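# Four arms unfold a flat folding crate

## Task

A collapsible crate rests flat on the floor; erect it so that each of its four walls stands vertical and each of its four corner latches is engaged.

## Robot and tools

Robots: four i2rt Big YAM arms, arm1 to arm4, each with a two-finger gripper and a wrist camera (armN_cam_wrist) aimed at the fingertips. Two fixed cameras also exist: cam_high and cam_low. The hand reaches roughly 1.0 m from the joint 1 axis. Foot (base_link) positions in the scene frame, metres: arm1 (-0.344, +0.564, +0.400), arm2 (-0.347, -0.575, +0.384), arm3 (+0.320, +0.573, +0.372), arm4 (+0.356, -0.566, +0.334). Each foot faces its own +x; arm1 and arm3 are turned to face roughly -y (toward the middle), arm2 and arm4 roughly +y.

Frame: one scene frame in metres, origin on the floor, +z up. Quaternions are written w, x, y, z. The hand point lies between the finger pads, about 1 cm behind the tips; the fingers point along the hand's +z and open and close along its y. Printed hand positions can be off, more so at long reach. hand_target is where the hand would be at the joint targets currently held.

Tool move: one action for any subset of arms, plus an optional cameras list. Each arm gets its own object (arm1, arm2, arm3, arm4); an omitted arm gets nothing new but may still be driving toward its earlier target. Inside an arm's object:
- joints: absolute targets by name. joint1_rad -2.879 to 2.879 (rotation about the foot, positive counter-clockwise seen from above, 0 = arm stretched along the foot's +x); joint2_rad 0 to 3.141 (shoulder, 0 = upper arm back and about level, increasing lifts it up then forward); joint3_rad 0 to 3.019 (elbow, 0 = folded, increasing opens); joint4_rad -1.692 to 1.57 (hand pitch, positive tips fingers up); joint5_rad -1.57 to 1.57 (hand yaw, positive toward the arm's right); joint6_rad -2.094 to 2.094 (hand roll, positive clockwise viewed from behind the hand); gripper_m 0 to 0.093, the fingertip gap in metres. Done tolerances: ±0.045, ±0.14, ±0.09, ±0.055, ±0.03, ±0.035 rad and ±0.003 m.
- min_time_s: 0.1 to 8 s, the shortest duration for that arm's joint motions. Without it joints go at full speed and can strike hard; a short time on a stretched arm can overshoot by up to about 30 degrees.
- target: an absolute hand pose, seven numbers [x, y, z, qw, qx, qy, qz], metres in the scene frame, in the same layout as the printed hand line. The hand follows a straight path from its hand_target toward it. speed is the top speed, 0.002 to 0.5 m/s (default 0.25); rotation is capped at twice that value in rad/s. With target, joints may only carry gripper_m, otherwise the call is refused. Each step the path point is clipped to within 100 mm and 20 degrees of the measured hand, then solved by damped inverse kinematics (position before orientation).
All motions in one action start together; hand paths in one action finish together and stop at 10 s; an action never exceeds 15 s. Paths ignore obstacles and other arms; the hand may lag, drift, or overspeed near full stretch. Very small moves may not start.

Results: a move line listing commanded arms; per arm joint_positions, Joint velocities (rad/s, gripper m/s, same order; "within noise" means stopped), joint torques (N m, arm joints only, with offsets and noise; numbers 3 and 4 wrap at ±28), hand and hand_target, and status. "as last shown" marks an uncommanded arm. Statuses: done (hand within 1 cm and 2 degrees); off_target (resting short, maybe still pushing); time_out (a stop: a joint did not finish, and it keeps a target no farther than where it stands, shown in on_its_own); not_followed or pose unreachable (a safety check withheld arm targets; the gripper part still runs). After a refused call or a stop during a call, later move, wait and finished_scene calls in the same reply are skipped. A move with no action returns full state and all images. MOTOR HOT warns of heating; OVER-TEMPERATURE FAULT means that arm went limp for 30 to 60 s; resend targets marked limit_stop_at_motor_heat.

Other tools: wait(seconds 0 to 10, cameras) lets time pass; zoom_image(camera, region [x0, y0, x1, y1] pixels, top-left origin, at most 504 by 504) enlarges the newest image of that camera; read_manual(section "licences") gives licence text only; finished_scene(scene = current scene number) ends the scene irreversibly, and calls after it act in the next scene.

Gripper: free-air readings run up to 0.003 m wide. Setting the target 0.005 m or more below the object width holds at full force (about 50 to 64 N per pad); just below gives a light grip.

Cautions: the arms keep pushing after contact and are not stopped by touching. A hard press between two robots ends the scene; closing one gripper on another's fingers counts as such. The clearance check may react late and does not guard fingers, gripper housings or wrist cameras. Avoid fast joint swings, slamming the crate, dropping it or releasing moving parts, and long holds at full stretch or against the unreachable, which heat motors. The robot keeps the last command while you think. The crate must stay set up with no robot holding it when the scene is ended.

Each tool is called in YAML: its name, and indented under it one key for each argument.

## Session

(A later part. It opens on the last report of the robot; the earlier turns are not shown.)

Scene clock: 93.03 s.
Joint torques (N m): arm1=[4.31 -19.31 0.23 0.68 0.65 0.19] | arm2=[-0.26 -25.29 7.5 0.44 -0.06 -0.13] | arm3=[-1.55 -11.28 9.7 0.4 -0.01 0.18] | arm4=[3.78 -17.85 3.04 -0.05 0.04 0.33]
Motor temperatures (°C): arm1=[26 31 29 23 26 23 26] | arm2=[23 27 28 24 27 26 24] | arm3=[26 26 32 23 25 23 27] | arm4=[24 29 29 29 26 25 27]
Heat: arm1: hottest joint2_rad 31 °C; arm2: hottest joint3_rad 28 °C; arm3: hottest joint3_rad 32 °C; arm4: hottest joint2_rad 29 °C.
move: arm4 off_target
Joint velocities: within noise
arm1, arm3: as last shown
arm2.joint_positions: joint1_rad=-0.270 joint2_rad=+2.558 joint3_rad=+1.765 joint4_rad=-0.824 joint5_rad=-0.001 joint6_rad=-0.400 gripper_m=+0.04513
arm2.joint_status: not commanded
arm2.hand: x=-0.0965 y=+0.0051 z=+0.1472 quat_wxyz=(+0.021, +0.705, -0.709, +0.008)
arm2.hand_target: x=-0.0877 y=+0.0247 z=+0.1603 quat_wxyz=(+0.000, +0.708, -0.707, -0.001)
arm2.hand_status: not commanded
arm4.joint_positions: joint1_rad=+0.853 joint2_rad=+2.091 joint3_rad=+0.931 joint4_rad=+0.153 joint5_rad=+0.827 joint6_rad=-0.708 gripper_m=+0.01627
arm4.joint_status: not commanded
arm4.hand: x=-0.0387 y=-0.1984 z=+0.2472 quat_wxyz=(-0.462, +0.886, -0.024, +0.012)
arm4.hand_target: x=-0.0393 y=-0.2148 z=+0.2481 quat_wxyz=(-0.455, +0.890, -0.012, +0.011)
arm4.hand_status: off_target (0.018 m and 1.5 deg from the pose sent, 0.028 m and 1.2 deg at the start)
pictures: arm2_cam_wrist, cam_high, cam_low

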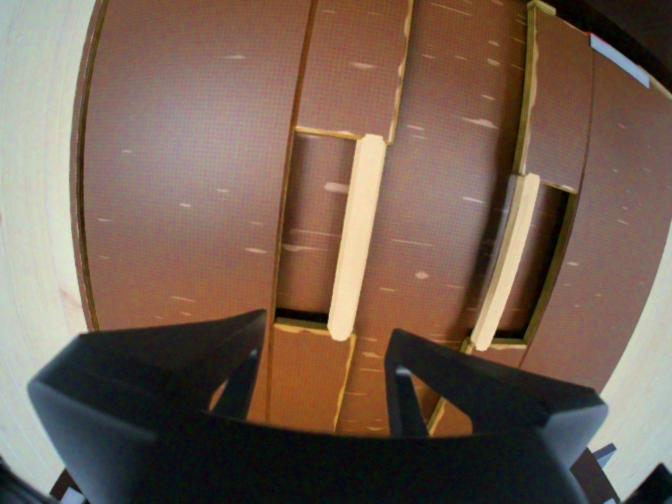

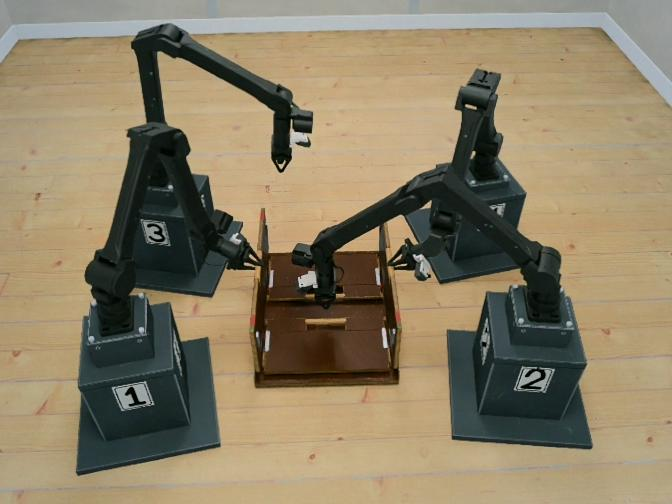

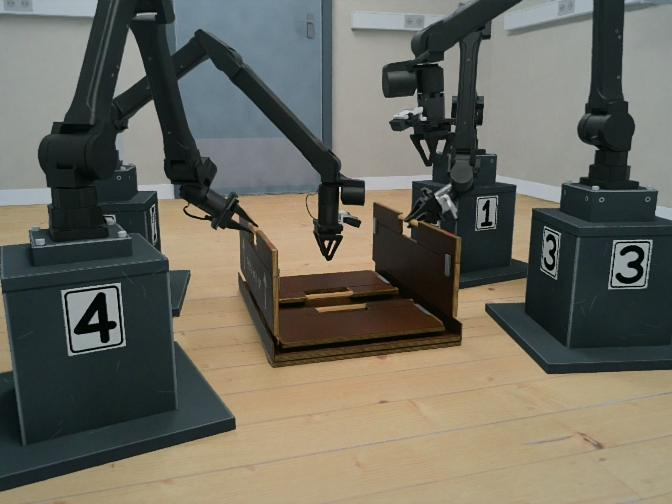

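move:
  arm2: {"target": [-0.0685, 0.033, 0.11, 0, 0.7169, -0.6971, 0], "speed": 0.2}
  cameras: ["arm2_cam_wrist"]

Scene clock: 104.73 s.
Joint torques (N m): arm1=[4.66 -19.31 0.29 0.91 0.62 0.13] | arm2=[-0.97 -25.82 7.49 0.27 -0.03 -0.12] | arm3=[-1.26 -11.69 9.58 0.36 0.01 0.14] | arm4=[3.78 -17.85 3.04 -0.05 0.04 0.33]
Motor temperatures (°C): arm1=[26 31 28 23 26 23 26] | arm2=[23 28 28 24 27 26 24] | arm3=[26 26 33 23 25 23 27] | arm4=[24 29 28 29 26 25 27]
Heat: arm1: hottest joint2_rad 31 °C; arm2: hottest joint2_rad 28 °C; arm3: hottest joint3_rad 33 °C; arm4: hottest joint2_rad 29 °C.
move: arm2 off_target
Joint velocities: within noise
arm1, arm3, arm4: as last shown
arm2.joint_positions: joint1_rad=-0.293 joint2_rad=+2.687 joint3_rad=+1.886 joint4_rad=-0.812 joint5_rad=-0.001 joint6_rad=-0.448 gripper_m=+0.04513
arm2.joint_status: not commanded
arm2.hand: x=-0.0766 y=+0.0135 z=+0.0985 quat_wxyz=(+0.020, +0.713, -0.700, +0.007)
arm2.hand_target: x=-0.0644 y=+0.0299 z=+0.1102 quat_wxyz=(+0.001, +0.714, -0.700, +0.000)
arm2.hand_status: off_target (0.024 m and 2.4 deg from the pose sent, 0.054 m and 3.3 deg at the start)

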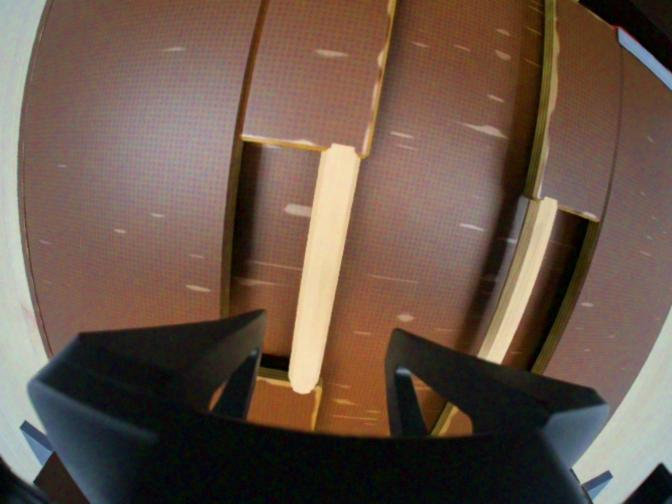

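move:
  arm2: {"target": [-0.0705, 0.032, 0.046, 0, 0.7169, -0.6971, 0], "speed": 0.15}

move:
  arm2: {"joints": {"gripper_m": 0.0075}}
  cameras: ["arm2_cam_wrist"]

Scene clock: 109.13 s.
Joint torques (N m): arm1=[4.31 -19.66 0.02 0.9 0.65 0.18] | arm2=[0.21 -26.29 7.13 0.46 -0.02 -0.11] | arm3=[-1.32 -11.87 9.61 0.27 -0.06 0.17] | arm4=[3.78 -17.79 3.03 -0.05 0.04 0.33]
Motor temperatures (°C): arm1=[26 31 28 23 26 23 26] | arm2=[23 28 28 24 27 26 24] | arm3=[26 26 33 23 25 23 27] | arm4=[24 29 28 29 26 25 27]
Heat: arm1: hottest joint2_rad 31 °C; arm2: hottest joint2_rad 28 °C; arm3: hottest joint3_rad 33 °C; arm4: hottest joint2_rad 29 °C.
move: arm2 off_target
Joint velocities: within noise
arm1, arm3, arm4: as last shown
arm2.joint_positions: joint1_rad=-0.292 joint2_rad=+2.828 joint3_rad=+1.973 joint4_rad=-0.768 joint5_rad=-0.001 joint6_rad=-0.448 gripper_m=+0.04513
arm2.joint_status: not commanded
arm2.hand: x=-0.0801 y=+0.0082 z=+0.0316 quat_wxyz=(+0.024, +0.714, -0.700, +0.008)
arm2.hand_target: x=-0.0722 y=+0.0306 z=+0.0455 quat_wxyz=(+0.001, +0.717, -0.697, +0.000)
arm2.hand_status: off_target (0.029 m and 2.9 deg from the pose sent, 0.056 m and 2.4 deg at the start)
pictures: none

Scene clock: 109.70 s.
Joint torques (N m): arm1=[4.37 -19.9 -0.03 0.95 0.59 0.18] | arm2=[-0.5 -26.29 7.12 0.49 0.11 -0.11] | arm3=[-1.2 -11.87 9.65 0.42 0 0.14] | arm4=[3.84 -17.85 3.03 -0.05 0.04 0.33]
Motor temperatures (°C): arm1=[26 31 28 23 26 23 26] | arm2=[23 28 28 24 27 26 24] | arm3=[26 26 33 23 25 23 27] | arm4=[24 29 28 29 26 25 27]
Heat: arm1: hottest joint2_rad 31 °C; arm2: hottest joint2_rad 28 °C; arm3: hottest joint3_rad 33 °C; arm4: hottest joint2_rad 29 °C.
move: arm2 off_target
Joint velocities: within noise
arm1, arm3, arm4: as last shown
arm2.joint_positions: joint1_rad=-0.290 joint2_rad=+2.828 joint3_rad=+1.973 joint4_rad=-0.768 joint5_rad=-0.009 joint6_rad=-0.454 gripper_m=+0.01684
arm2.joint_status: gripper_m off_target (ended at +0.01687, target +0.00750)
arm2.hand: x=-0.0822 y=+0.0092 z=+0.0316 quat_wxyz=(+0.025, +0.716, -0.697, +0.005)
arm2.hand_target: x=-0.0739 y=+0.0314 z=+0.0455 quat_wxyz=(+0.001, +0.720, -0.694, -0.002)
arm2.hand_status: not commanded

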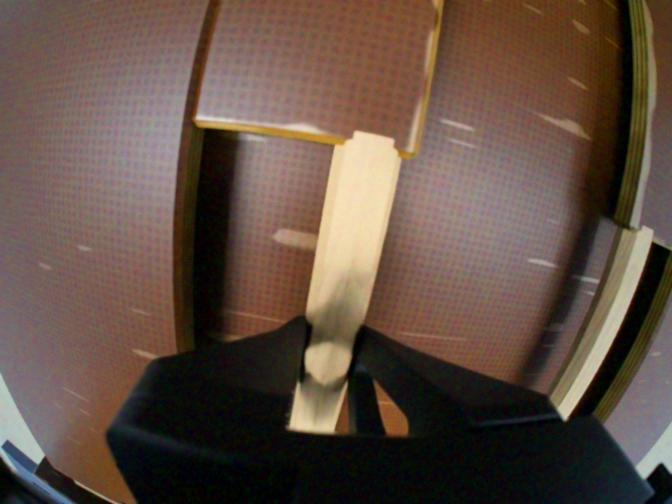

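move:
  arm2: {"target": [-0.082, 0.031, 0.106, -0.0375, 0.7159, -0.6961, 0.0365], "speed": 0.13}

move:
  arm2: {"target": [-0.107, 0.0305, 0.1565, -0.0749, 0.7130, -0.6933, 0.0729], "speed": 0.13}

move:
  arm2: {"target": [-0.146, 0.0295, 0.1985, -0.1121, 0.7081, -0.6885, 0.1090], "speed": 0.13}
  cameras: ["arm2_cam_wrist"]

Scene clock: 121.77 s.
Joint torques (N m): arm1=[3.96 -19.49 0.13 0.66 0.64 0.2] | arm2=[0.79 -30.62 4.49 -0.1 -0.15 0.06] | arm3=[-1.49 -11.63 9.52 0.38 -0.03 0.15] | arm4=[3.78 -17.79 3.03 -0.06 0.04 0.33]
Motor temperatures (°C): arm1=[26 31 28 23 26 23 26] | arm2=[23 29 28 24 27 26 25] | arm3=[26 26 33 23 25 23 27] | arm4=[24 29 28 29 26 25 28]
Heat: arm1: hottest joint2_rad 31 °C; arm2: hottest joint2_rad 29 °C; arm3: hottest joint3_rad 33 °C; arm4: hottest joint2_rad 29 °C.
move: arm2 off_target
Joint velocities: within noise
arm1, arm4: as last shown
arm2.joint_positions: joint1_rad=-0.256 joint2_rad=+2.728 joint3_rad=+1.851 joint4_rad=-0.694 joint5_rad=+0.105 joint6_rad=-0.418 gripper_m=+0.01684
arm2.joint_status: not commanded
arm2.hand: x=-0.0843 y=+0.0091 z=+0.0642 quat_wxyz=(-0.020, +0.715, -0.697, +0.049)
arm2.hand_target: x=-0.0821 y=+0.0337 z=+0.1043 quat_wxyz=(-0.043, +0.715, -0.697, +0.037)
arm2.hand_status: off_target (0.047 m and 2.5 deg from the pose sent, 0.078 m and 8.1 deg at the start)
arm3.joint_positions: joint1_rad=+0.111 joint2_rad=+1.636 joint3_rad=+1.118 joint4_rad=-1.101 joint5_rad=+0.005 joint6_rad=-0.154 gripper_m=+0.04513
arm3.joint_status: not commanded
arm3.hand: x=+0.2734 y=+0.1420 z=+0.4384 quat_wxyz=(+0.016, -0.689, -0.724, -0.019)
arm3.hand_target: x=+0.2679 y=+0.1226 z=+0.4483 quat_wxyz=(+0.003, -0.696, -0.718, -0.006)
arm3.hand_status: not commanded
pictures: none

Scene clock: 122.80 s.
Joint torques (N m): arm1=[4.07 -19.37 0.06 0.77 0.63 0.17] | arm2=[1.26 -30.27 4.29 -0.49 -0.33 0.11] | arm3=[-1.26 -11.63 9.57 0.29 -0.01 0.19] | arm4=[3.84 -17.85 3.03 -0.05 0.04 0.33]
Motor temperatures (°C): arm1=[26 31 28 23 26 23 26] | arm2=[23 29 28 24 27 26 25] | arm3=[26 26 33 23 25 23 27] | arm4=[24 29 28 29 26 25 28]
Heat: arm1: hottest joint2_rad 31 °C; arm2: hottest joint2_rad 29 °C; arm3: hottest joint3_rad 33 °C; arm4: hottest joint2_rad 29 °C.
move: arm2 off_target
Joint velocities: within noise
arm1, arm3, arm4: as last shown
arm2.joint_positions: joint1_rad=-0.209 joint2_rad=+2.599 joint3_rad=+1.723 joint4_rad=-0.660 joint5_rad=+0.207 joint6_rad=-0.379 gripper_m=+0.01684
arm2.joint_status: not commanded
arm2.hand: x=-0.0977 y=+0.0096 z=+0.1148 quat_wxyz=(-0.059, +0.714, -0.693, +0.087)
arm2.hand_target: x=-0.1023 y=+0.0299 z=+0.1554 quat_wxyz=(-0.076, +0.714, -0.693, +0.074)
arm2.hand_status: off_target (0.048 m and 2.5 deg from the pose sent, 0.097 m and 6.9 deg at the start)
pictures: none

Scene clock: 123.87 s.
Joint torques (N m): arm1=[4.01 -20.31 0.12 0.76 0.66 0.21] | arm2=[2.84 -28.4 4.71 -0.4 -0.49 0.29] | arm3=[-1.73 -11.52 9.59 0.49 -0.04 0.14] | arm4=[3.84 -17.79 3.03 -0.05 0.04 0.32]
Motor temperatures (°C): arm1=[26 31 28 23 26 23 26] | arm2=[23 29 28 24 27 26 25] | arm3=[26 26 33 23 25 23 27] | arm4=[24 29 28 29 26 25 28]
Heat: arm1: hottest joint2_rad 31 °C; arm2: hottest joint2_rad 29 °C; arm3: hottest joint3_rad 33 °C; arm4: hottest joint2_rad 29 °C.
move: arm2 off_target
Joint velocities: within noise
arm1, arm3, arm4: as last shown
arm2.joint_positions: joint1_rad=-0.137 joint2_rad=+2.479 joint3_rad=+1.616 joint4_rad=-0.656 joint5_rad=+0.318 joint6_rad=-0.305 gripper_m=+0.01677
arm2.joint_status: not commanded
arm2.hand: x=-0.1257 y=+0.0099 z=+0.1649 quat_wxyz=(-0.098, +0.706, -0.690, +0.127)
arm2.hand_target: x=-0.1446 y=+0.0295 z=+0.1970 quat_wxyz=(-0.112, +0.708, -0.689, +0.109)
arm2.hand_status: off_target (0.044 m and 2.6 deg from the pose sent, 0.099 m and 6.6 deg at the start)

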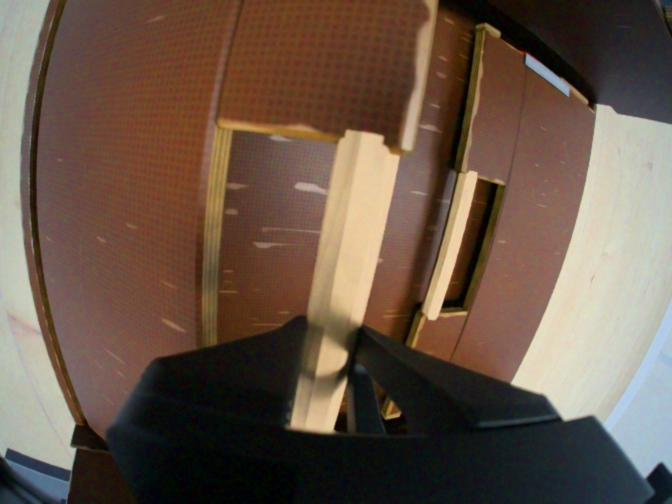

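move:
  arm2: {"target": [-0.181, 0.0285, 0.231, -0.1306, 0.7049, -0.6855, 0.1270], "speed": 0.13}

move:
  arm2: {"target": [-0.230, 0.027, 0.254, -0.1613, 0.6986, -0.6793, 0.1569], "speed": 0.13}
  arm3: {"target": [0.10, 0.02, 0.28, 0, 0.6971, 0.7169, 0], "speed": 0.4}

move:
  arm2: {"target": [-0.285, 0.025, 0.262, -0.1976, 0.6892, -0.6701, 0.1921], "speed": 0.13}
  arm3: {"target": [0.031, -0.030, 0.16, 0, 0.6971, 0.7169, 0], "speed": 0.3}
  cameras: ["arm2_cam_wrist", "arm3_cam_wrist", "cam_low"]

Scene clock: 128.20 s.
Joint torques (N m): arm1=[4.01 -19.84 0.06 0.81 0.62 0.17] | arm2=[3.43 -28.22 4.82 -0.58 -0.82 0.31] | arm3=[-1.2 -11.52 9.55 0.27 -0.05 0.16] | arm4=[3.78 -17.85 3.03 -0.06 0.04 0.33]
Motor temperatures (°C): arm1=[26 31 28 23 26 23 26] | arm2=[23 29 28 24 27 26 25] | arm3=[26 26 33 23 25 23 27] | arm4=[24 29 27 29 26 25 28]
Heat: arm1: hottest joint2_rad 31 °C; arm2: hottest joint2_rad 29 °C; arm3: hottest joint3_rad 33 °C; arm4: hottest joint2_rad 29 °C.
move: arm2 off_target
Joint velocities: within noise
arm1.joint_positions: joint1_rad=+0.852 joint2_rad=+2.268 joint3_rad=+0.845 joint4_rad=+0.351 joint5_rad=+0.841 joint6_rad=-0.605 gripper_m=+0.01708
arm1.joint_status: not commanded
arm1.hand: x=-0.0116 y=+0.2148 z=+0.2328 quat_wxyz=(+0.026, -0.068, -0.886, +0.458)
arm1.hand_target: x=-0.0040 y=+0.2376 z=+0.2340 quat_wxyz=(+0.023, -0.043, -0.890, +0.454)
arm1.hand_status: not commanded
arm2.joint_positions: joint1_rad=-0.074 joint2_rad=+2.409 joint3_rad=+1.562 joint4_rad=-0.682 joint5_rad=+0.382 joint6_rad=-0.241 gripper_m=+0.01672
arm2.joint_status: not commanded
arm2.hand: x=-0.1549 y=+0.0097 z=+0.1964 quat_wxyz=(-0.119, +0.702, -0.686, +0.150)
arm2.hand_target: x=-0.1800 y=+0.0281 z=+0.2291 quat_wxyz=(-0.130, +0.705, -0.685, +0.127)
arm2.hand_status: off_target (0.047 m and 3.0 deg from the pose sent, 0.088 m and 3.7 deg at the start)
arm3, arm4: as last shown
pictures: none

Scene clock: 129.77 s.
Joint torques (N m): arm1=[4.54 -19.37 0.1 0.84 0.66 0.2] | arm2=[4.13 -27.05 5.04 -0.36 -1.03 0.33] | arm3=[-0.85 -16.67 8.5 0.06 -0.07 -0.01] | arm4=[3.84 -17.79 3.04 -0.05 0.04 0.33]
Motor temperatures (°C): arm1=[26 31 28 23 26 23 26] | arm2=[23 29 28 24 27 26 25] | arm3=[26 26 33 23 25 23 27] | arm4=[24 29 27 29 26 25 28]
Heat: arm1: hottest joint2_rad 31 °C; arm2: hottest joint2_rad 29 °C; arm3: hottest joint3_rad 33 °C; arm4: hottest joint2_rad 29 °C.
move: arm2 off_target; arm3 off_target
Joint velocities: within noise
arm1: as last shown
arm2.joint_positions: joint1_rad=+0.020 joint2_rad=+2.355 joint3_rad=+1.527 joint4_rad=-0.729 joint5_rad=+0.484 joint6_rad=-0.136 gripper_m=+0.01672
arm2.joint_status: not commanded
arm2.hand: x=-0.1961 y=+0.0101 z=+0.2256 quat_wxyz=(-0.152, +0.692, -0.681, +0.186)
arm2.hand_target: x=-0.2283 y=+0.0270 z=+0.2527 quat_wxyz=(-0.161, +0.699, -0.679, +0.157)
arm2.hand_status: off_target (0.047 m and 3.5 deg from the pose sent, 0.096 m and 5.0 deg at the start)
arm3.joint_positions: joint1_rad=-0.159 joint2_rad=+2.171 joint3_rad=+1.466 joint4_rad=-0.879 joint5_rad=+0.003 joint6_rad=-0.391 gripper_m=+0.04513
arm3.joint_status: not commanded
arm3.hand: x=+0.1075 y=+0.0348 z=+0.2798 quat_wxyz=(+0.003, -0.701, -0.713, -0.007)
arm3.hand_target: x=+0.1025 y=+0.0215 z=+0.2795 quat_wxyz=(-0.001, -0.698, -0.716, -0.001)
arm3.hand_status: off_target (0.017 m and 1.1 deg from the pose sent, 0.265 m and 3.0 deg at the start)
arm4.joint_positions: joint1_rad=+0.853 joint2_rad=+2.091 joint3_rad=+0.931 joint4_rad=+0.153 joint5_rad=+0.827 joint6_rad=-0.708 gripper_m=+0.01627
arm4.joint_status: not commanded
arm4.hand: x=-0.0387 y=-0.1984 z=+0.2472 quat_wxyz=(-0.462, +0.886, -0.024, +0.012)
arm4.hand_target: x=-0.0393 y=-0.2148 z=+0.2481 quat_wxyz=(-0.455, +0.890, -0.012, +0.011)
arm4.hand_status: not commanded
pictures: none

Scene clock: 131.33 s.
Joint torques (N m): arm1=[4.37 -19.6 -0.03 0.95 0.64 0.18] | arm2=[3.66 -24.88 5.79 -0.23 -1.17 0.27] | arm3=[-0.62 -19.66 8.05 -0.24 0 0] | arm4=[3.6 -17.67 3.23 -0.05 0.04 0.3]
Motor temperatures (°C): arm1=[26 31 28 23 26 23 26] | arm2=[23 29 28 24 27 26 25] | arm3=[26 26 33 23 25 23 27] | arm4=[24 29 27 29 26 25 28]
Heat: arm1: hottest joint2_rad 31 °C; arm2: hottest joint2_rad 29 °C; arm3: hottest joint3_rad 33 °C; arm4: hottest joint2_rad 29 °C.
move: arm2 off_target; arm3 off_target
Joint velocities: within noise
arm1: as last shown
arm2.joint_positions: joint1_rad=+0.145 joint2_rad=+2.332 joint3_rad=+1.521 joint4_rad=-0.806 joint5_rad=+0.596 joint6_rad=+0.002 gripper_m=+0.01672
arm2.joint_status: not commanded
arm2.hand: x=-0.2539 y=+0.0109 z=+0.2473 quat_wxyz=(-0.193, +0.683, -0.668, +0.222)
arm2.hand_target: x=-0.2847 y=+0.0236 z=+0.2623 quat_wxyz=(-0.196, +0.691, -0.668, +0.195)
arm2.hand_status: off_target (0.037 m and 3.6 deg from the pose sent, 0.097 m and 5.4 deg at the start)
arm3.joint_positions: joint1_rad=-0.230 joint2_rad=+2.539 joint3_rad=+1.820 joint4_rad=-0.860 joint5_rad=+0.002 joint6_rad=-0.467 gripper_m=+0.04513
arm3.joint_status: not commanded
arm3.hand: x=+0.0369 y=-0.0195 z=+0.1600 quat_wxyz=(+0.001, -0.700, -0.714, -0.005)
arm3.hand_target: x=+0.0321 y=-0.0287 z=+0.1592 quat_wxyz=(-0.001, -0.697, -0.717, -0.001)
arm3.hand_status: off_target (0.012 m and 0.7 deg from the pose sent, 0.156 m and 1.1 deg at the start)
arm4.joint_positions: joint1_rad=+0.856 joint2_rad=+2.090 joint3_rad=+0.928 joint4_rad=+0.153 joint5_rad=+0.829 joint6_rad=-0.706 gripper_m=+0.01627
arm4.joint_status: not commanded
arm4.hand: x=-0.0385 y=-0.2001 z=+0.2473 quat_wxyz=(-0.462, +0.886, -0.024, +0.012)
arm4.hand_target: x=-0.0390 y=-0.2148 z=+0.2483 quat_wxyz=(-0.455, +0.890, -0.012, +0.011)
arm4.hand_status: not commanded

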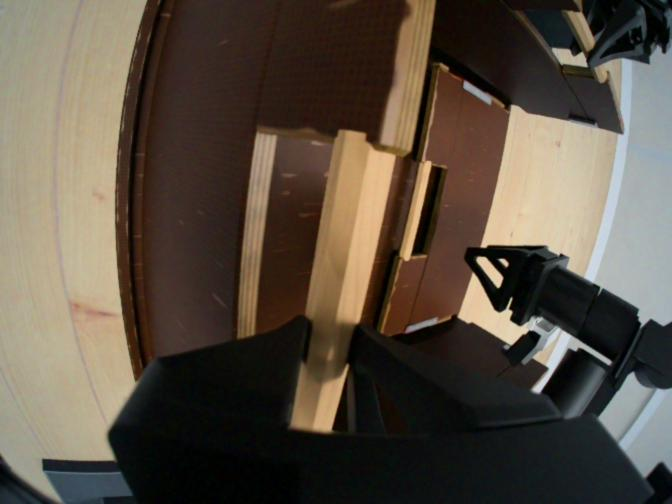

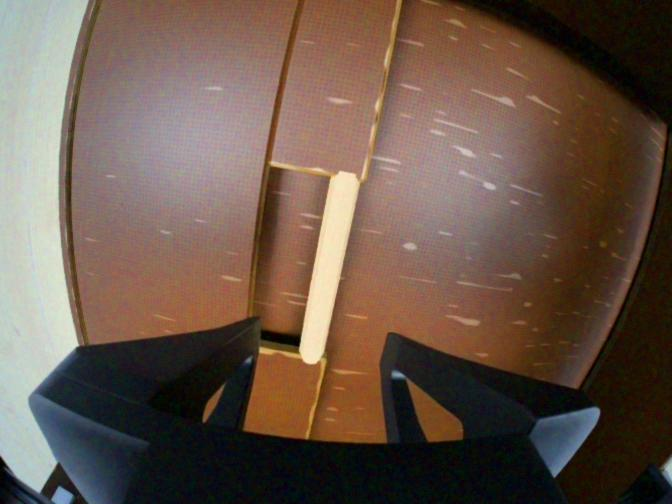

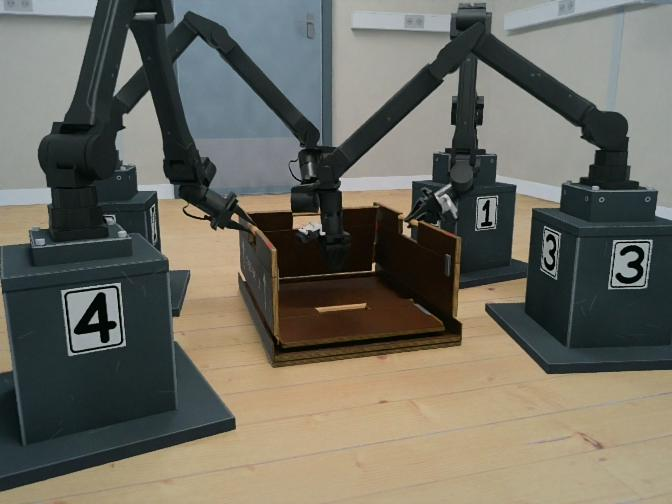

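move:
  arm2: {"target": [-0.306, 0.024, 0.260, -0.1976, 0.6892, -0.6701, 0.1921], "speed": 0.1}
  arm3: {"target": [0.0225, -0.0155, 0.10, 0, 0.6971, 0.7169, 0], "speed": 0.2}
  cameras: ["arm3_cam_wrist"]

move:
  arm2: {"target": [-0.326, 0.024, 0.256, -0.1976, 0.6892, -0.6701, 0.1921], "speed": 0.1}
  cameras: ["arm2_cam_wrist", "cam_low"]

Scene clock: 139.47 s.
Joint torques (N m): arm1=[3.9 -19.66 0.31 0.8 0.6 0.19] | arm2=[5.95 -24.41 5.96 -0.27 -1.47 0.48] | arm3=[-1.79 -19.19 7.72 0.65 0.12 -0.01] | arm4=[3.55 -17.67 3.23 -0.05 0.04 0.3]
Motor temperatures (°C): arm1=[26 30 28 23 26 23 26] | arm2=[23 30 27 24 27 26 25] | arm3=[26 27 34 23 25 23 27] | arm4=[24 29 27 29 26 25 28]
Heat: arm1: hottest joint2_rad 30 °C; arm2: hottest joint2_rad 30 °C; arm3: hottest joint3_rad 34 °C; arm4: hottest joint2_rad 29 °C.
move: arm2 off_target; arm3 off_target
Joint velocities: within noise
arm1: as last shown
arm2.joint_positions: joint1_rad=+0.153 joint2_rad=+2.332 joint3_rad=+1.521 joint4_rad=-0.811 joint5_rad=+0.600 joint6_rad=+0.025 gripper_m=+0.01672
arm2.joint_status: not commanded
arm2.hand: x=-0.2577 y=+0.0106 z=+0.2478 quat_wxyz=(-0.197, +0.678, -0.673, +0.222)
arm2.hand_target: x=-0.3044 y=+0.0238 z=+0.2595 quat_wxyz=(-0.199, +0.689, -0.671, +0.190)
arm2.hand_status: off_target (0.052 m and 3.7 deg from the pose sent, 0.055 m and 3.6 deg at the start)
arm3.joint_positions: joint1_rad=-0.244 joint2_rad=+2.633 joint3_rad=+1.834 joint4_rad=-0.794 joint5_rad=+0.002 joint6_rad=-0.486 gripper_m=+0.04513
arm3.joint_status: not commanded
arm3.hand: x=+0.0338 y=-0.0056 z=+0.1045 quat_wxyz=(+0.003, -0.697, -0.717, -0.011)
arm3.hand_target: x=+0.0205 y=-0.0135 z=+0.1004 quat_wxyz=(+0.000, -0.699, -0.715, +0.000)
arm3.hand_status: off_target (0.016 m and 1.4 deg from the pose sent, 0.062 m and 0.7 deg at the start)
arm4.joint_positions: joint1_rad=+0.856 joint2_rad=+2.090 joint3_rad=+0.928 joint4_rad=+0.153 joint5_rad=+0.829 joint6_rad=-0.705 gripper_m=+0.01627
arm4.joint_status: not commanded
arm4.hand: x=-0.0385 y=-0.2001 z=+0.2473 quat_wxyz=(-0.462, +0.886, -0.024, +0.011)
arm4.hand_target: x=-0.0389 y=-0.2148 z=+0.2483 quat_wxyz=(-0.455, +0.890, -0.013, +0.011)
arm4.hand_status: not commanded

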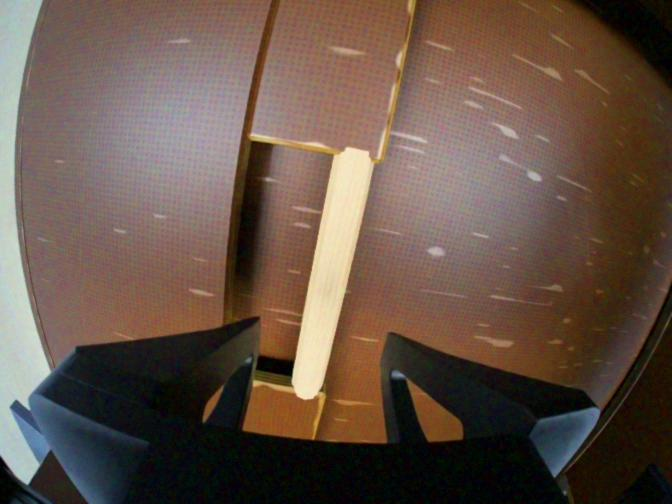

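Scene clock: 140.80 s.
Joint torques (N m): arm1=[4.13 -19.6 0.17 0.98 0.66 0.15] | arm2=[2.78 -22.65 6.69 0.05 -1.21 0.2] | arm3=[-1.49 -19.08 7.66 0.62 0.11 -0.01] | arm4=[3.55 -17.67 3.23 -0.05 0.04 0.29]
Motor temperatures (°C): arm1=[26 30 28 23 26 23 26] | arm2=[23 30 27 24 28 26 25] | arm3=[26 27 34 23 25 23 27] | arm4=[24 29 27 29 26 25 28]
Heat: arm1: hottest joint2_rad 30 °C; arm2: hottest joint2_rad 30 °C; arm3: hottest joint3_rad 34 °C; arm4: hottest joint2_rad 29 °C.
move: arm2 off_target
Joint velocities: within noise
arm1, arm3, arm4: as last shown
arm2.joint_positions: joint1_rad=+0.224 joint2_rad=+2.326 joint3_rad=+1.532 joint4_rad=-0.860 joint5_rad=+0.594 joint6_rad=+0.089 gripper_m=+0.01651
arm2.joint_status: not commanded
arm2.hand: x=-0.2997 y=+0.0116 z=+0.2541 quat_wxyz=(-0.199, +0.684, -0.667, +0.218)
arm2.hand_target: x=-0.3255 y=+0.0227 z=+0.2568 quat_wxyz=(-0.196, +0.690, -0.669, +0.194)
arm2.hand_status: off_target (0.029 m and 3.1 deg from the pose sent, 0.070 m and 3.7 deg at the start)
arm4.hand_target: x=-0.0388 y=-0.2147 z=+0.2483 quat_wxyz=(-0.455, +0.890, -0.013, +0.011)

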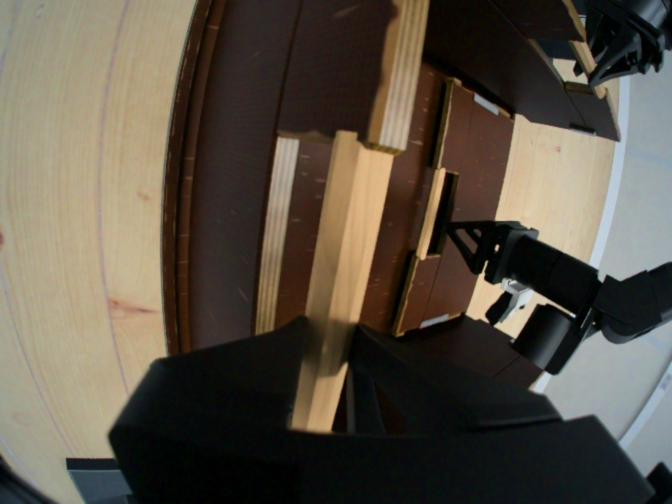

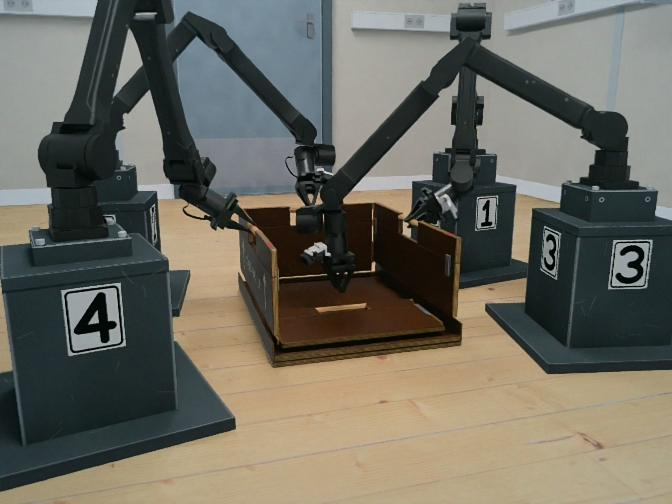

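move:
  arm2: {"target": [-0.345, 0.024, 0.255, -0.1976, 0.6892, -0.6701, 0.1921], "speed": 0.1}
  arm3: {"target": [0.0185, -0.0155, 0.040, 0, 0.6971, 0.7169, 0], "speed": 0.15}

move:
  arm3: {"joints": {"gripper_m": 0.0075}}
  cameras: ["arm3_cam_wrist", "cam_high"]

Scene clock: 145.00 s.
Joint torques (N m): arm1=[4.48 -19.43 0.06 0.84 0.63 0.18] | arm2=[5.54 -22.12 7.13 -0.28 -1.27 0.43] | arm3=[-1.32 -19.43 7.25 0.39 0.1 -0.07] | arm4=[3.55 -17.73 3.22 -0.05 0.04 0.29]
Motor temperatures (°C): arm1=[26 30 28 23 26 23 26] | arm2=[23 30 27 24 28 26 25] | arm3=[26 27 34 23 25 23 27] | arm4=[24 29 27 29 26 25 28]
Heat: arm1: hottest joint2_rad 30 °C; arm2: hottest joint2_rad 30 °C; arm3: hottest joint3_rad 34 °C; arm4: hottest joint2_rad 29 °C.
move: arm2 off_target; arm3 off_target
Joint velocities: within noise
arm1, arm4: as last shown
arm2.joint_positions: joint1_rad=+0.224 joint2_rad=+2.326 joint3_rad=+1.533 joint4_rad=-0.863 joint5_rad=+0.593 joint6_rad=+0.105 gripper_m=+0.01650
arm2.joint_status: not commanded
arm2.hand: x=-0.3000 y=+0.0116 z=+0.2544 quat_wxyz=(-0.200, +0.679, -0.673, +0.217)
arm2.hand_target: x=-0.3439 y=+0.0223 z=+0.2551 quat_wxyz=(-0.198, +0.690, -0.670, +0.192)
arm2.hand_status: off_target (0.047 m and 3.1 deg from the pose sent, 0.047 m and 3.1 deg at the start)
arm3.joint_positions: joint1_rad=-0.244 joint2_rad=+2.765 joint3_rad=+1.931 joint4_rad=-0.750 joint5_rad=+0.002 joint6_rad=-0.493 gripper_m=+0.04513
arm3.joint_status: not commanded
arm3.hand: x=+0.0315 y=-0.0107 z=+0.0463 quat_wxyz=(+0.002, -0.695, -0.719, -0.007)
arm3.hand_target: x=+0.0193 y=-0.0145 z=+0.0403 quat_wxyz=(+0.000, -0.697, -0.717, +0.000)
arm3.hand_status: off_target (0.015 m and 0.9 deg from the pose sent, 0.067 m and 1.4 deg at the start)
pictures: none

Scene clock: 145.63 s.
Joint torques (N m): arm1=[4.13 -19.43 0.05 0.7 0.65 0.17] | arm2=[5.48 -22.07 7.13 -0.31 -1.27 0.44] | arm3=[-2.08 -18.73 7.28 0.36 0.14 -0.14] | arm4=[3.55 -17.67 3.22 -0.05 0.04 0.3]
Motor temperatures (°C): arm1=[26 30 28 23 26 23 26] | arm2=[23 30 27 24 28 26 25] | arm3=[26 27 34 23 25 23 27] | arm4=[24 29 27 29 26 25 28]
Heat: arm1: hottest joint2_rad 30 °C; arm2: hottest joint2_rad 30 °C; arm3: hottest joint3_rad 34 °C; arm4: hottest joint2_rad 29 °C.
move: arm3 off_target
Joint velocities: within noise
arm1, arm2, arm4: as last shown
arm3.joint_positions: joint1_rad=-0.244 joint2_rad=+2.765 joint3_rad=+1.931 joint4_rad=-0.750 joint5_rad=-0.007 joint6_rad=-0.482 gripper_m=+0.01628
arm3.joint_status: gripper_m off_target (ended at +0.01632, target +0.00750)
arm3.hand: x=+0.0329 y=-0.0114 z=+0.0463 quat_wxyz=(-0.002, -0.699, -0.715, -0.009)
arm3.hand_target: x=+0.0208 y=-0.0154 z=+0.0403 quat_wxyz=(-0.004, -0.697, -0.717, -0.001)
arm3.hand_status: not commanded

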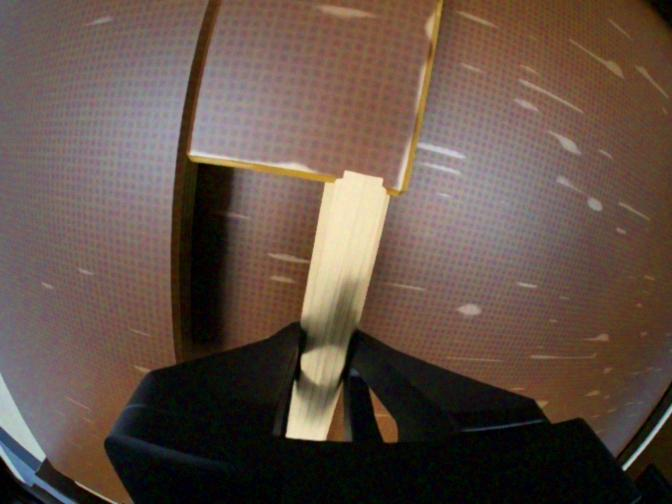

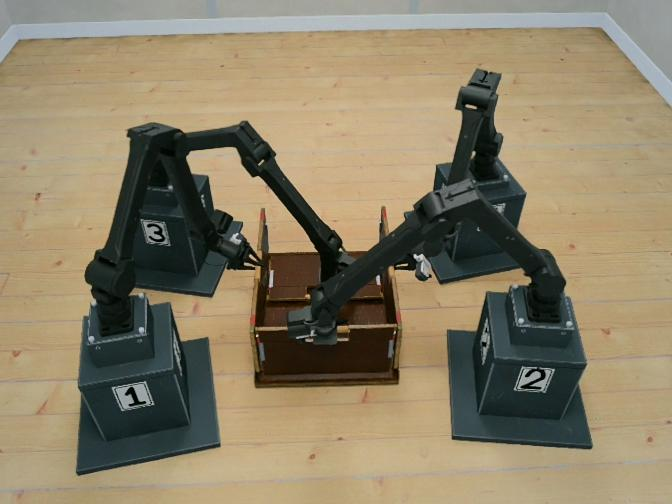

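move:
  arm3: {"target": [0.032, -0.016, 0.1165, -0.0365, 0.6961, 0.7159, -0.0375], "speed": 0.13}
  arm2: {"target": [-0.304, 0.022, 0.258, -0.1976, 0.6892, -0.6701, 0.1921], "speed": 0.13}

move:
  arm3: {"target": [0.062, -0.0155, 0.1695, -0.0729, 0.6933, 0.7130, -0.0749], "speed": 0.13}
  arm2: {"joints": {"gripper_m": 0.05}}

move:
  arm3: {"target": [0.101, -0.0145, 0.2125, -0.1090, 0.6885, 0.7081, -0.1121], "speed": 0.13}
  arm2: {"target": [-0.368, 0.022, 0.36, -0.1976, 0.6892, -0.6701, 0.1921], "speed": 0.15}
  cameras: ["arm3_cam_wrist", "cam_high"]

Scene clock: 152.00 s.
Joint torques (N m): arm1=[4.19 -19.9 -0.02 0.68 0.64 0.19] | arm2=[0.09 -23.65 5.24 1.21 -0.79 -0.11] | arm3=[0.09 -24.88 3.64 -0.5 0.09 -0.1] | arm4=[3.55 -17.67 3.23 -0.05 0.04 0.29]
Motor temperatures (°C): arm1=[26 30 28 23 26 23 26] | arm2=[23 30 27 24 28 26 25] | arm3=[26 27 33 23 25 23 27] | arm4=[24 30 27 29 26 25 28]
Heat: arm1: hottest joint2_rad 30 °C; arm2: hottest joint2_rad 30 °C; arm3: hottest joint3_rad 33 °C; arm4: hottest joint2_rad 30 °C.
move: arm2 off_target; arm3 off_target
Joint velocities: within noise
arm1, arm4: as last shown
arm2.joint_positions: joint1_rad=+0.218 joint2_rad=+2.325 joint3_rad=+1.530 joint4_rad=-0.857 joint5_rad=+0.585 joint6_rad=+0.077 gripper_m=+0.01650
arm2.joint_status: not commanded
arm2.hand: x=-0.2975 y=+0.0114 z=+0.2536 quat_wxyz=(-0.195, +0.686, -0.667, +0.216)
arm2.hand_target: x=-0.3034 y=+0.0214 z=+0.2577 quat_wxyz=(-0.197, +0.689, -0.670, +0.193)
arm2.hand_status: off_target (0.013 m and 2.8 deg from the pose sent, 0.012 m and 3.1 deg at the start)
arm3.joint_positions: joint1_rad=-0.208 joint2_rad=+2.656 joint3_rad=+1.806 joint4_rad=-0.685 joint5_rad=+0.108 joint6_rad=-0.442 gripper_m=+0.01628
arm3.joint_status: not commanded
arm3.hand: x=+0.0365 y=-0.0105 z=+0.0841 quat_wxyz=(+0.043, -0.700, -0.712, +0.034)
arm3.hand_target: x=+0.0350 y=-0.0202 z=+0.1149 quat_wxyz=(+0.039, -0.693, -0.719, +0.043)
arm3.hand_status: off_target (0.033 m and 1.1 deg from the pose sent, 0.070 m and 6.9 deg at the start)
pictures: none

Scene clock: 153.03 s.
Joint torques (N m): arm1=[4.13 -19.66 0.02 0.83 0.66 0.17] | arm2=[0.56 -23.59 5.37 0.59 0.24 -0.09] | arm3=[0.26 -23.36 3.66 -0.39 0.17 -0.06] | arm4=[3.55 -17.67 3.23 -0.03 0.04 0.29]
Motor temperatures (°C): arm1=[26 30 28 23 26 23 26] | arm2=[23 30 27 24 28 26 25] | arm3=[26 27 33 23 25 23 27] | arm4=[24 30 27 29 26 25 28]
Heat: arm1: hottest joint2_rad 30 °C; arm2: hottest joint2_rad 30 °C; arm3: hottest joint3_rad 33 °C; arm4: hottest joint2_rad 30 °C.
move: arm2 done; arm3 off_target
Joint velocities: within noise
arm1.joint_positions: joint1_rad=+0.852 joint2_rad=+2.268 joint3_rad=+0.845 joint4_rad=+0.351 joint5_rad=+0.841 joint6_rad=-0.605 gripper_m=+0.01708
arm1.joint_status: not commanded
arm1.hand: x=-0.0116 y=+0.2148 z=+0.2328 quat_wxyz=(+0.026, -0.068, -0.886, +0.458)
arm1.hand_target: x=-0.0040 y=+0.2376 z=+0.2340 quat_wxyz=(+0.023, -0.043, -0.890, +0.454)
arm1.hand_status: not commanded
arm2.joint_positions: joint1_rad=+0.225 joint2_rad=+2.325 joint3_rad=+1.529 joint4_rad=-0.840 joint5_rad=+0.551 joint6_rad=+0.075 gripper_m=+0.04989
arm2.joint_status: all done
arm2.hand: x=-0.3072 y=+0.0140 z=+0.2498 quat_wxyz=(-0.188, +0.691, -0.669, +0.200)
arm2.hand_target: x=-0.3092 y=+0.0214 z=+0.2568 quat_wxyz=(-0.194, +0.692, -0.669, +0.190)
arm2.hand_status: not commanded
arm3.joint_positions: joint1_rad=-0.155 joint2_rad=+2.506 joint3_rad=+1.668 joint4_rad=-0.661 joint5_rad=+0.198 joint6_rad=-0.385 gripper_m=+0.01628
arm3.joint_status: not commanded
arm3.hand: x=+0.0569 y=-0.0108 z=+0.1437 quat_wxyz=(+0.075, -0.701, -0.706, +0.071)
arm3.hand_target: x=+0.0615 y=-0.0167 z=+0.1691 quat_wxyz=(+0.073, -0.693, -0.713, +0.076)
arm3.hand_status: off_target (0.027 m and 1.3 deg from the pose sent, 0.089 m and 5.8 deg at the start)
arm4: as last shown
pictures: none

Scene clock: 154.57 s.
Joint torques (N m): arm1=[3.96 -19.49 0.09 0.9 0.61 0.18] | arm2=[0.5 -24.29 8.1 -0.25 0.37 0.12] | arm3=[0.67 -22.83 3.62 -0.54 0.16 -0.06] | arm4=[3.55 -17.67 3.23 -0.05 0.04 0.3]
Motor temperatures (°C): arm1=[26 30 28 23 26 23 26] | arm2=[23 30 27 24 28 26 25] | arm3=[26 28 33 23 25 23 27] | arm4=[24 30 27 29 26 25 28]
Heat: arm1: hottest joint2_rad 30 °C; arm2: hottest joint2_rad 30 °C; arm3: hottest joint3_rad 33 °C; arm4: hottest joint2_rad 30 °C.
move: arm2 off_target; arm3 off_target
Joint velocities: within noise
arm1, arm4: as last shown
arm2.joint_positions: joint1_rad=+0.323 joint2_rad=+2.200 joint3_rad=+1.562 joint4_rad=-1.087 joint5_rad=+0.551 joint6_rad=+0.180 gripper_m=+0.04989
arm2.joint_status: not commanded
arm2.hand: x=-0.3631 y=+0.0044 z=+0.3338 quat_wxyz=(-0.182, +0.696, -0.661, +0.215)
arm2.hand_target: x=-0.3667 y=+0.0222 z=+0.3599 quat_wxyz=(-0.198, +0.689, -0.671, +0.193)
arm2.hand_status: off_target (0.032 m and 3.4 deg from the pose sent, 0.126 m and 1.5 deg at the start)
arm3.joint_positions: joint1_rad=-0.081 joint2_rad=+2.395 joint3_rad=+1.567 joint4_rad=-0.652 joint5_rad=+0.305 joint6_rad=-0.305 gripper_m=+0.01617
arm3.joint_status: not commanded
arm3.hand: x=+0.0873 y=-0.0097 z=+0.1882 quat_wxyz=(+0.113, -0.700, -0.696, +0.110)
arm3.hand_target: x=+0.0958 y=-0.0126 z=+0.2113 quat_wxyz=(+0.109, -0.692, -0.705, +0.112)
arm3.hand_status: off_target (0.028 m and 2.0 deg from the pose sent, 0.082 m and 6.2 deg at the start)

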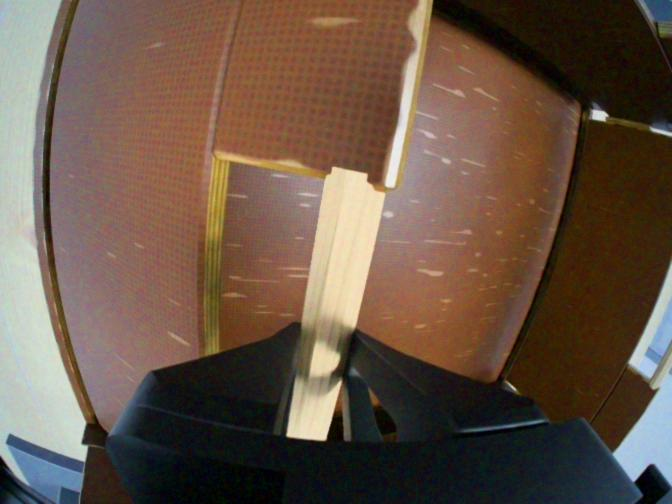

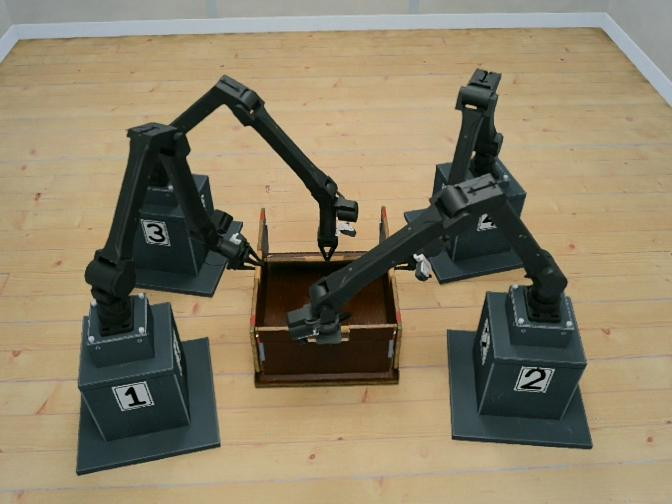

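move:
  arm3: {"target": [0.152, -0.013, 0.2415, -0.1449, 0.6818, 0.7012, -0.1490], "speed": 0.13}
  arm2: {"target": [-0.38, -0.13, 0.42, -0.1976, 0.6892, -0.6701, 0.1921], "speed": 0.3}

move:
  arm3: {"target": [0.209, -0.011, 0.2565, -0.1804, 0.6733, 0.6925, -0.1855], "speed": 0.13}

move:
  arm3: {"target": [0.245, -0.010, 0.2585, -0.1921, 0.6701, 0.6892, -0.1976], "speed": 0.13}
  cameras: ["arm3_cam_wrist", "cam_high"]

move:
  arm3: {"target": [0.272, -0.009, 0.2560, -0.1921, 0.6701, 0.6892, -0.1976], "speed": 0.1}

move:
  arm3: {"target": [0.294, -0.009, 0.2525, -0.1921, 0.6701, 0.6892, -0.1976], "speed": 0.1}
  cameras: ["arm3_cam_wrist", "cam_high", "cam_low"]

Scene clock: 158.83 s.
Joint torques (N m): arm1=[4.07 -20.13 0.05 0.61 0.6 0.19] | arm2=[1.08 -17.26 5.76 -0.2 0.31 0.16] | arm3=[2.2 -21.95 3.88 -1.07 -0.28 0.1] | arm4=[3.55 -17.67 3.23 -0.03 0.04 0.29]
Motor temperatures (°C): arm1=[26 30 28 23 26 23 26] | arm2=[23 29 27 24 28 26 25] | arm3=[26 28 33 23 25 23 27] | arm4=[24 30 27 29 26 25 28]
Heat: arm1: hottest joint2_rad 30 °C; arm2: hottest joint2_rad 29 °C; arm3: hottest joint3_rad 33 °C; arm4: hottest joint2_rad 30 °C.
move: arm2 done; arm3 off_target
Joint velocities: within noise
arm1, arm4: as last shown
arm2.joint_positions: joint1_rad=+0.411 joint2_rad=+1.789 joint3_rad=+1.130 joint4_rad=-1.071 joint5_rad=+0.542 joint6_rad=+0.281 gripper_m=+0.04989
arm2.joint_status: not commanded
arm2.hand: x=-0.3782 y=-0.1305 z=+0.4155 quat_wxyz=(-0.196, +0.692, -0.666, +0.197)
arm2.hand_target: x=-0.3790 y=-0.1293 z=+0.4213 quat_wxyz=(-0.198, +0.689, -0.670, +0.193)
arm2.hand_status: done (0.005 m and 0.8 deg from the pose sent, 0.160 m and 3.4 deg at the start)
arm3.joint_positions: joint1_rad=+0.011 joint2_rad=+2.320 joint3_rad=+1.498 joint4_rad=-0.653 joint5_rad=+0.433 joint6_rad=-0.215 gripper_m=+0.01616
arm3.joint_status: not commanded
arm3.hand: x=+0.1246 y=-0.0104 z=+0.2217 quat_wxyz=(+0.154, -0.694, -0.686, +0.155)
arm3.hand_target: x=+0.1485 y=-0.0134 z=+0.2408 quat_wxyz=(+0.145, -0.683, -0.700, +0.150)
arm3.hand_status: off_target (0.034 m and 2.5 deg from the pose sent, 0.084 m and 6.2 deg at the start)
pictures: none

Scene clock: 160.00 s.
Joint torques (N m): arm1=[4.42 -19.6 0.21 0.76 0.68 0.18] | arm2=[-0.03 -17.08 5.85 -0.2 0.31 0.11] | arm3=[3.37 -20.31 4.04 -0.43 -0.68 0.14] | arm4=[3.55 -17.73 3.23 -0.05 0.04 0.3]
Motor temperatures (°C): arm1=[26 30 28 23 26 23 26] | arm2=[23 29 27 24 28 26 25] | arm3=[26 28 33 23 25 23 27] | arm4=[24 30 27 29 26 25 28]
Heat: arm1: hottest joint2_rad 30 °C; arm2: hottest joint2_rad 29 °C; arm3: hottest joint3_rad 33 °C; arm4: hottest joint2_rad 30 °C.
move: arm3 off_target
Joint velocities: within noise
arm1: as last shown
arm2.joint_positions: joint1_rad=+0.408 joint2_rad=+1.789 joint3_rad=+1.130 joint4_rad=-1.071 joint5_rad=+0.542 joint6_rad=+0.281 gripper_m=+0.04989
arm2.joint_status: not commanded
arm2.hand: x=-0.3768 y=-0.1304 z=+0.4155 quat_wxyz=(-0.196, +0.691, -0.667, +0.197)
arm2.hand_target: x=-0.3776 y=-0.1292 z=+0.4213 quat_wxyz=(-0.198, +0.688, -0.671, +0.193)
arm2.hand_status: not commanded
arm3.joint_positions: joint1_rad=+0.127 joint2_rad=+2.275 joint3_rad=+1.467 joint4_rad=-0.711 joint5_rad=+0.557 joint6_rad=-0.088 gripper_m=+0.01616
arm3.joint_status: not commanded
arm3.hand: x=+0.1763 y=-0.0101 z=+0.2484 quat_wxyz=(+0.194, -0.685, -0.675, +0.194)
arm3.hand_target: x=+0.2075 y=-0.0110 z=+0.2555 quat_wxyz=(+0.181, -0.673, -0.693, +0.186)
arm3.hand_status: off_target (0.034 m and 3.1 deg from the pose sent, 0.091 m and 5.3 deg at the start)
arm4.joint_positions: joint1_rad=+0.856 joint2_rad=+2.090 joint3_rad=+0.928 joint4_rad=+0.153 joint5_rad=+0.829 joint6_rad=-0.705 gripper_m=+0.01627
arm4.joint_status: not commanded
arm4.hand: x=-0.0385 y=-0.2001 z=+0.2473 quat_wxyz=(-0.462, +0.886, -0.024, +0.011)
arm4.hand_target: x=-0.0388 y=-0.2147 z=+0.2483 quat_wxyz=(-0.455, +0.890, -0.013, +0.011)
arm4.hand_status: not commanded
pictures: none

Scene clock: 161.13 s.
Joint torques (N m): arm1=[4.13 -19.6 0.1 0.91 0.62 0.15] | arm2=[-0.03 -17.03 5.85 -0.18 0.31 0.11] | arm3=[3.31 -18.61 4.41 -0.39 -0.87 0.16] | arm4=[3.55 -17.67 3.23 -0.05 0.04 0.3]
Motor temperatures (°C): arm1=[26 30 28 23 26 23 26] | arm2=[23 29 27 24 28 26 25] | arm3=[26 28 33 23 26 23 28] | arm4=[24 30 27 29 26 25 28]
Heat: arm1: hottest joint2_rad 30 °C; arm2: hottest joint2_rad 29 °C; arm3: hottest joint3_rad 33 °C; arm4: hottest joint2_rad 30 °C.
move: arm3 off_target
Joint velocities: within noise
arm1, arm2, arm4: as last shown
arm3.joint_positions: joint1_rad=+0.200 joint2_rad=+2.263 joint3_rad=+1.467 joint4_rad=-0.765 joint5_rad=+0.600 joint6_rad=-0.005 gripper_m=+0.01616
arm3.joint_status: not commanded
arm3.hand: x=+0.2126 y=-0.0101 z=+0.2592 quat_wxyz=(+0.207, -0.681, -0.671, +0.209)
arm3.hand_target: x=+0.2441 y=-0.0088 z=+0.2587 quat_wxyz=(+0.195, -0.669, -0.690, +0.196)
arm3.hand_status: off_target (0.032 m and 3.2 deg from the pose sent, 0.069 m and 2.4 deg at the start)

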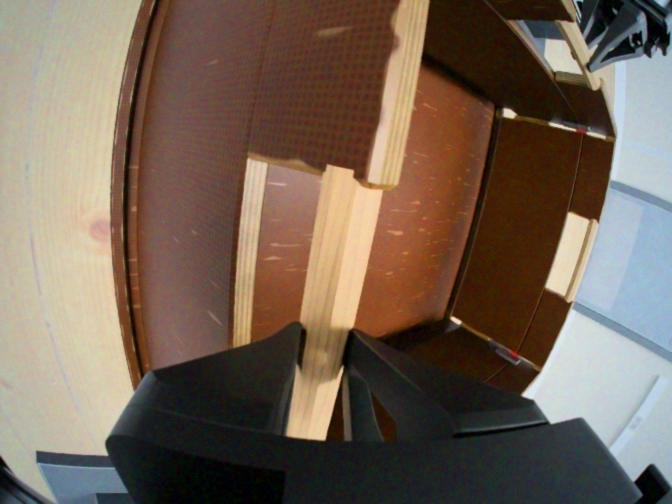

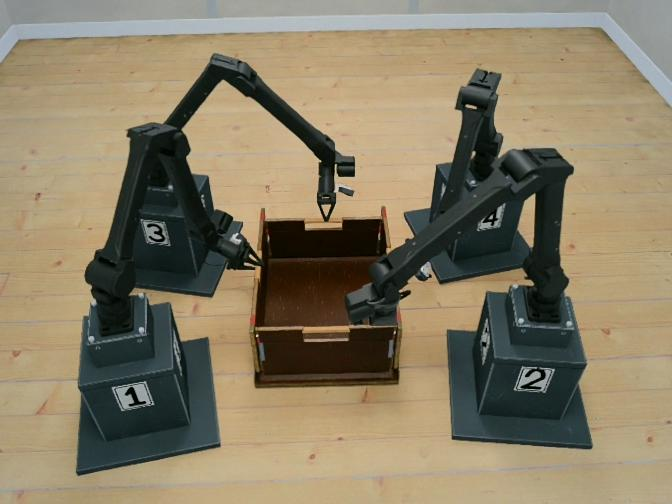

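Scene clock: 162.20 s.
Joint torques (N m): arm1=[3.9 -19.6 0.17 0.79 0.63 0.2] | arm2=[-0.03 -17.03 5.85 -0.2 0.31 0.11] | arm3=[5.48 -18.26 4.72 -0.55 -1.18 0.3] | arm4=[3.55 -17.67 3.23 -0.05 0.04 0.29]
Motor temperatures (°C): arm1=[26 30 28 23 26 23 26] | arm2=[23 29 27 24 28 26 25] | arm3=[26 28 33 23 26 23 28] | arm4=[24 30 27 29 26 25 28]
Heat: arm1: hottest joint2_rad 30 °C; arm2: hottest joint2_rad 29 °C; arm3: hottest joint3_rad 33 °C; arm4: hottest joint2_rad 30 °C.
move: arm3 off_target
Joint velocities: within noise
arm1, arm2: as last shown
arm3.joint_positions: joint1_rad=+0.216 joint2_rad=+2.262 joint3_rad=+1.467 joint4_rad=-0.776 joint5_rad=+0.609 joint6_rad=+0.026 gripper_m=+0.01616
arm3.joint_status: not commanded
arm3.hand: x=+0.2211 y=-0.0098 z=+0.2610 quat_wxyz=(+0.208, -0.683, -0.666, +0.214)
arm3.hand_target: x=+0.2691 y=-0.0089 z=+0.2567 quat_wxyz=(+0.192, -0.668, -0.691, +0.199)
arm3.hand_status: off_target (0.051 m and 4.0 deg from the pose sent, 0.059 m and 3.2 deg at the start)
arm4.joint_positions: joint1_rad=+0.856 joint2_rad=+2.090 joint3_rad=+0.928 joint4_rad=+0.153 joint5_rad=+0.830 joint6_rad=-0.705 gripper_m=+0.01627
arm4.joint_status: not commanded
arm4.hand: x=-0.0383 y=-0.2000 z=+0.2475 quat_wxyz=(-0.463, +0.886, -0.024, +0.012)
arm4.hand_target: x=-0.0387 y=-0.2145 z=+0.2485 quat_wxyz=(-0.456, +0.890, -0.013, +0.012)
arm4.hand_status: not commanded
pictures: none

Scene clock: 163.37 s.
Joint torques (N m): arm1=[4.13 -19.84 -0.01 0.85 0.62 0.2] | arm2=[-0.03 -17.08 5.82 -0.2 0.31 0.11] | arm3=[3.19 -16.44 5.94 -0.53 -1.19 0.19] | arm4=[3.55 -17.67 3.22 -0.05 0.04 0.3]
Motor temperatures (°C): arm1=[26 30 28 23 26 23 26] | arm2=[23 29 27 24 28 26 25] | arm3=[26 28 33 23 26 23 28] | arm4=[24 30 27 29 26 25 28]
Heat: arm1: hottest joint2_rad 30 °C; arm2: hottest joint2_rad 29 °C; arm3: hottest joint3_rad 33 °C; arm4: hottest joint2_rad 30 °C.
move: arm3 off_target
Joint velocities: within noise
arm1.joint_positions: joint1_rad=+0.852 joint2_rad=+2.269 joint3_rad=+0.845 joint4_rad=+0.351 joint5_rad=+0.841 joint6_rad=-0.605 gripper_m=+0.01708
arm1.joint_status: not commanded
arm1.hand: x=-0.0120 y=+0.2151 z=+0.2321 quat_wxyz=(+0.026, -0.068, -0.886, +0.457)
arm1.hand_target: x=-0.0045 y=+0.2377 z=+0.2334 quat_wxyz=(+0.023, -0.043, -0.890, +0.454)
arm1.hand_status: not commanded
arm2, arm4: as last shown
arm3.joint_positions: joint1_rad=+0.284 joint2_rad=+2.254 joint3_rad=+1.467 joint4_rad=-0.810 joint5_rad=+0.606 joint6_rad=+0.090 gripper_m=+0.01572
arm3.joint_status: not commanded
arm3.hand: x=+0.2608 y=-0.0097 z=+0.2652 quat_wxyz=(+0.202, -0.680, -0.670, +0.218)
arm3.hand_target: x=+0.2930 y=-0.0080 z=+0.2528 quat_wxyz=(+0.192, -0.670, -0.689, +0.198)
arm3.hand_status: off_target (0.036 m and 3.6 deg from the pose sent, 0.073 m and 4.0 deg at the start)

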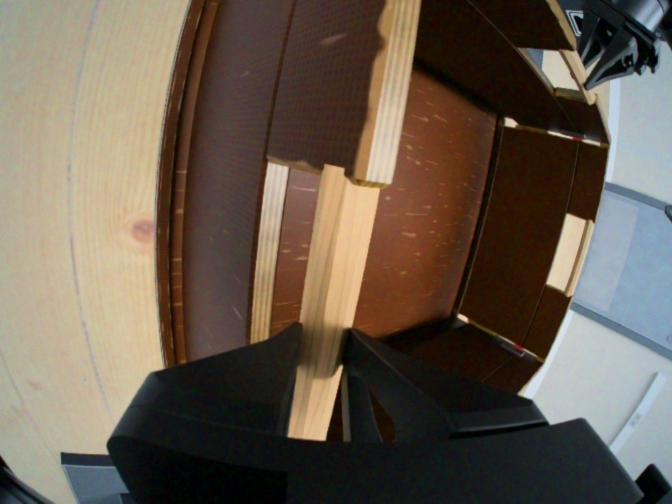

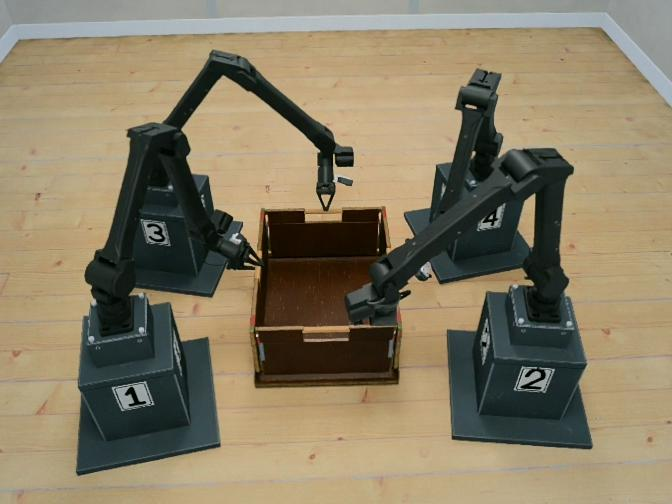

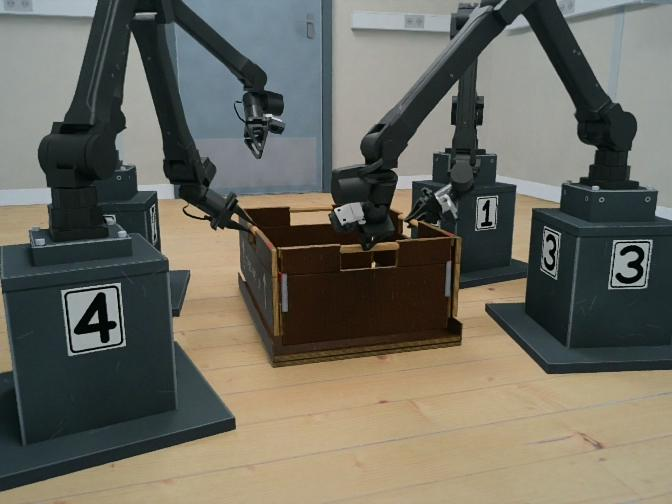

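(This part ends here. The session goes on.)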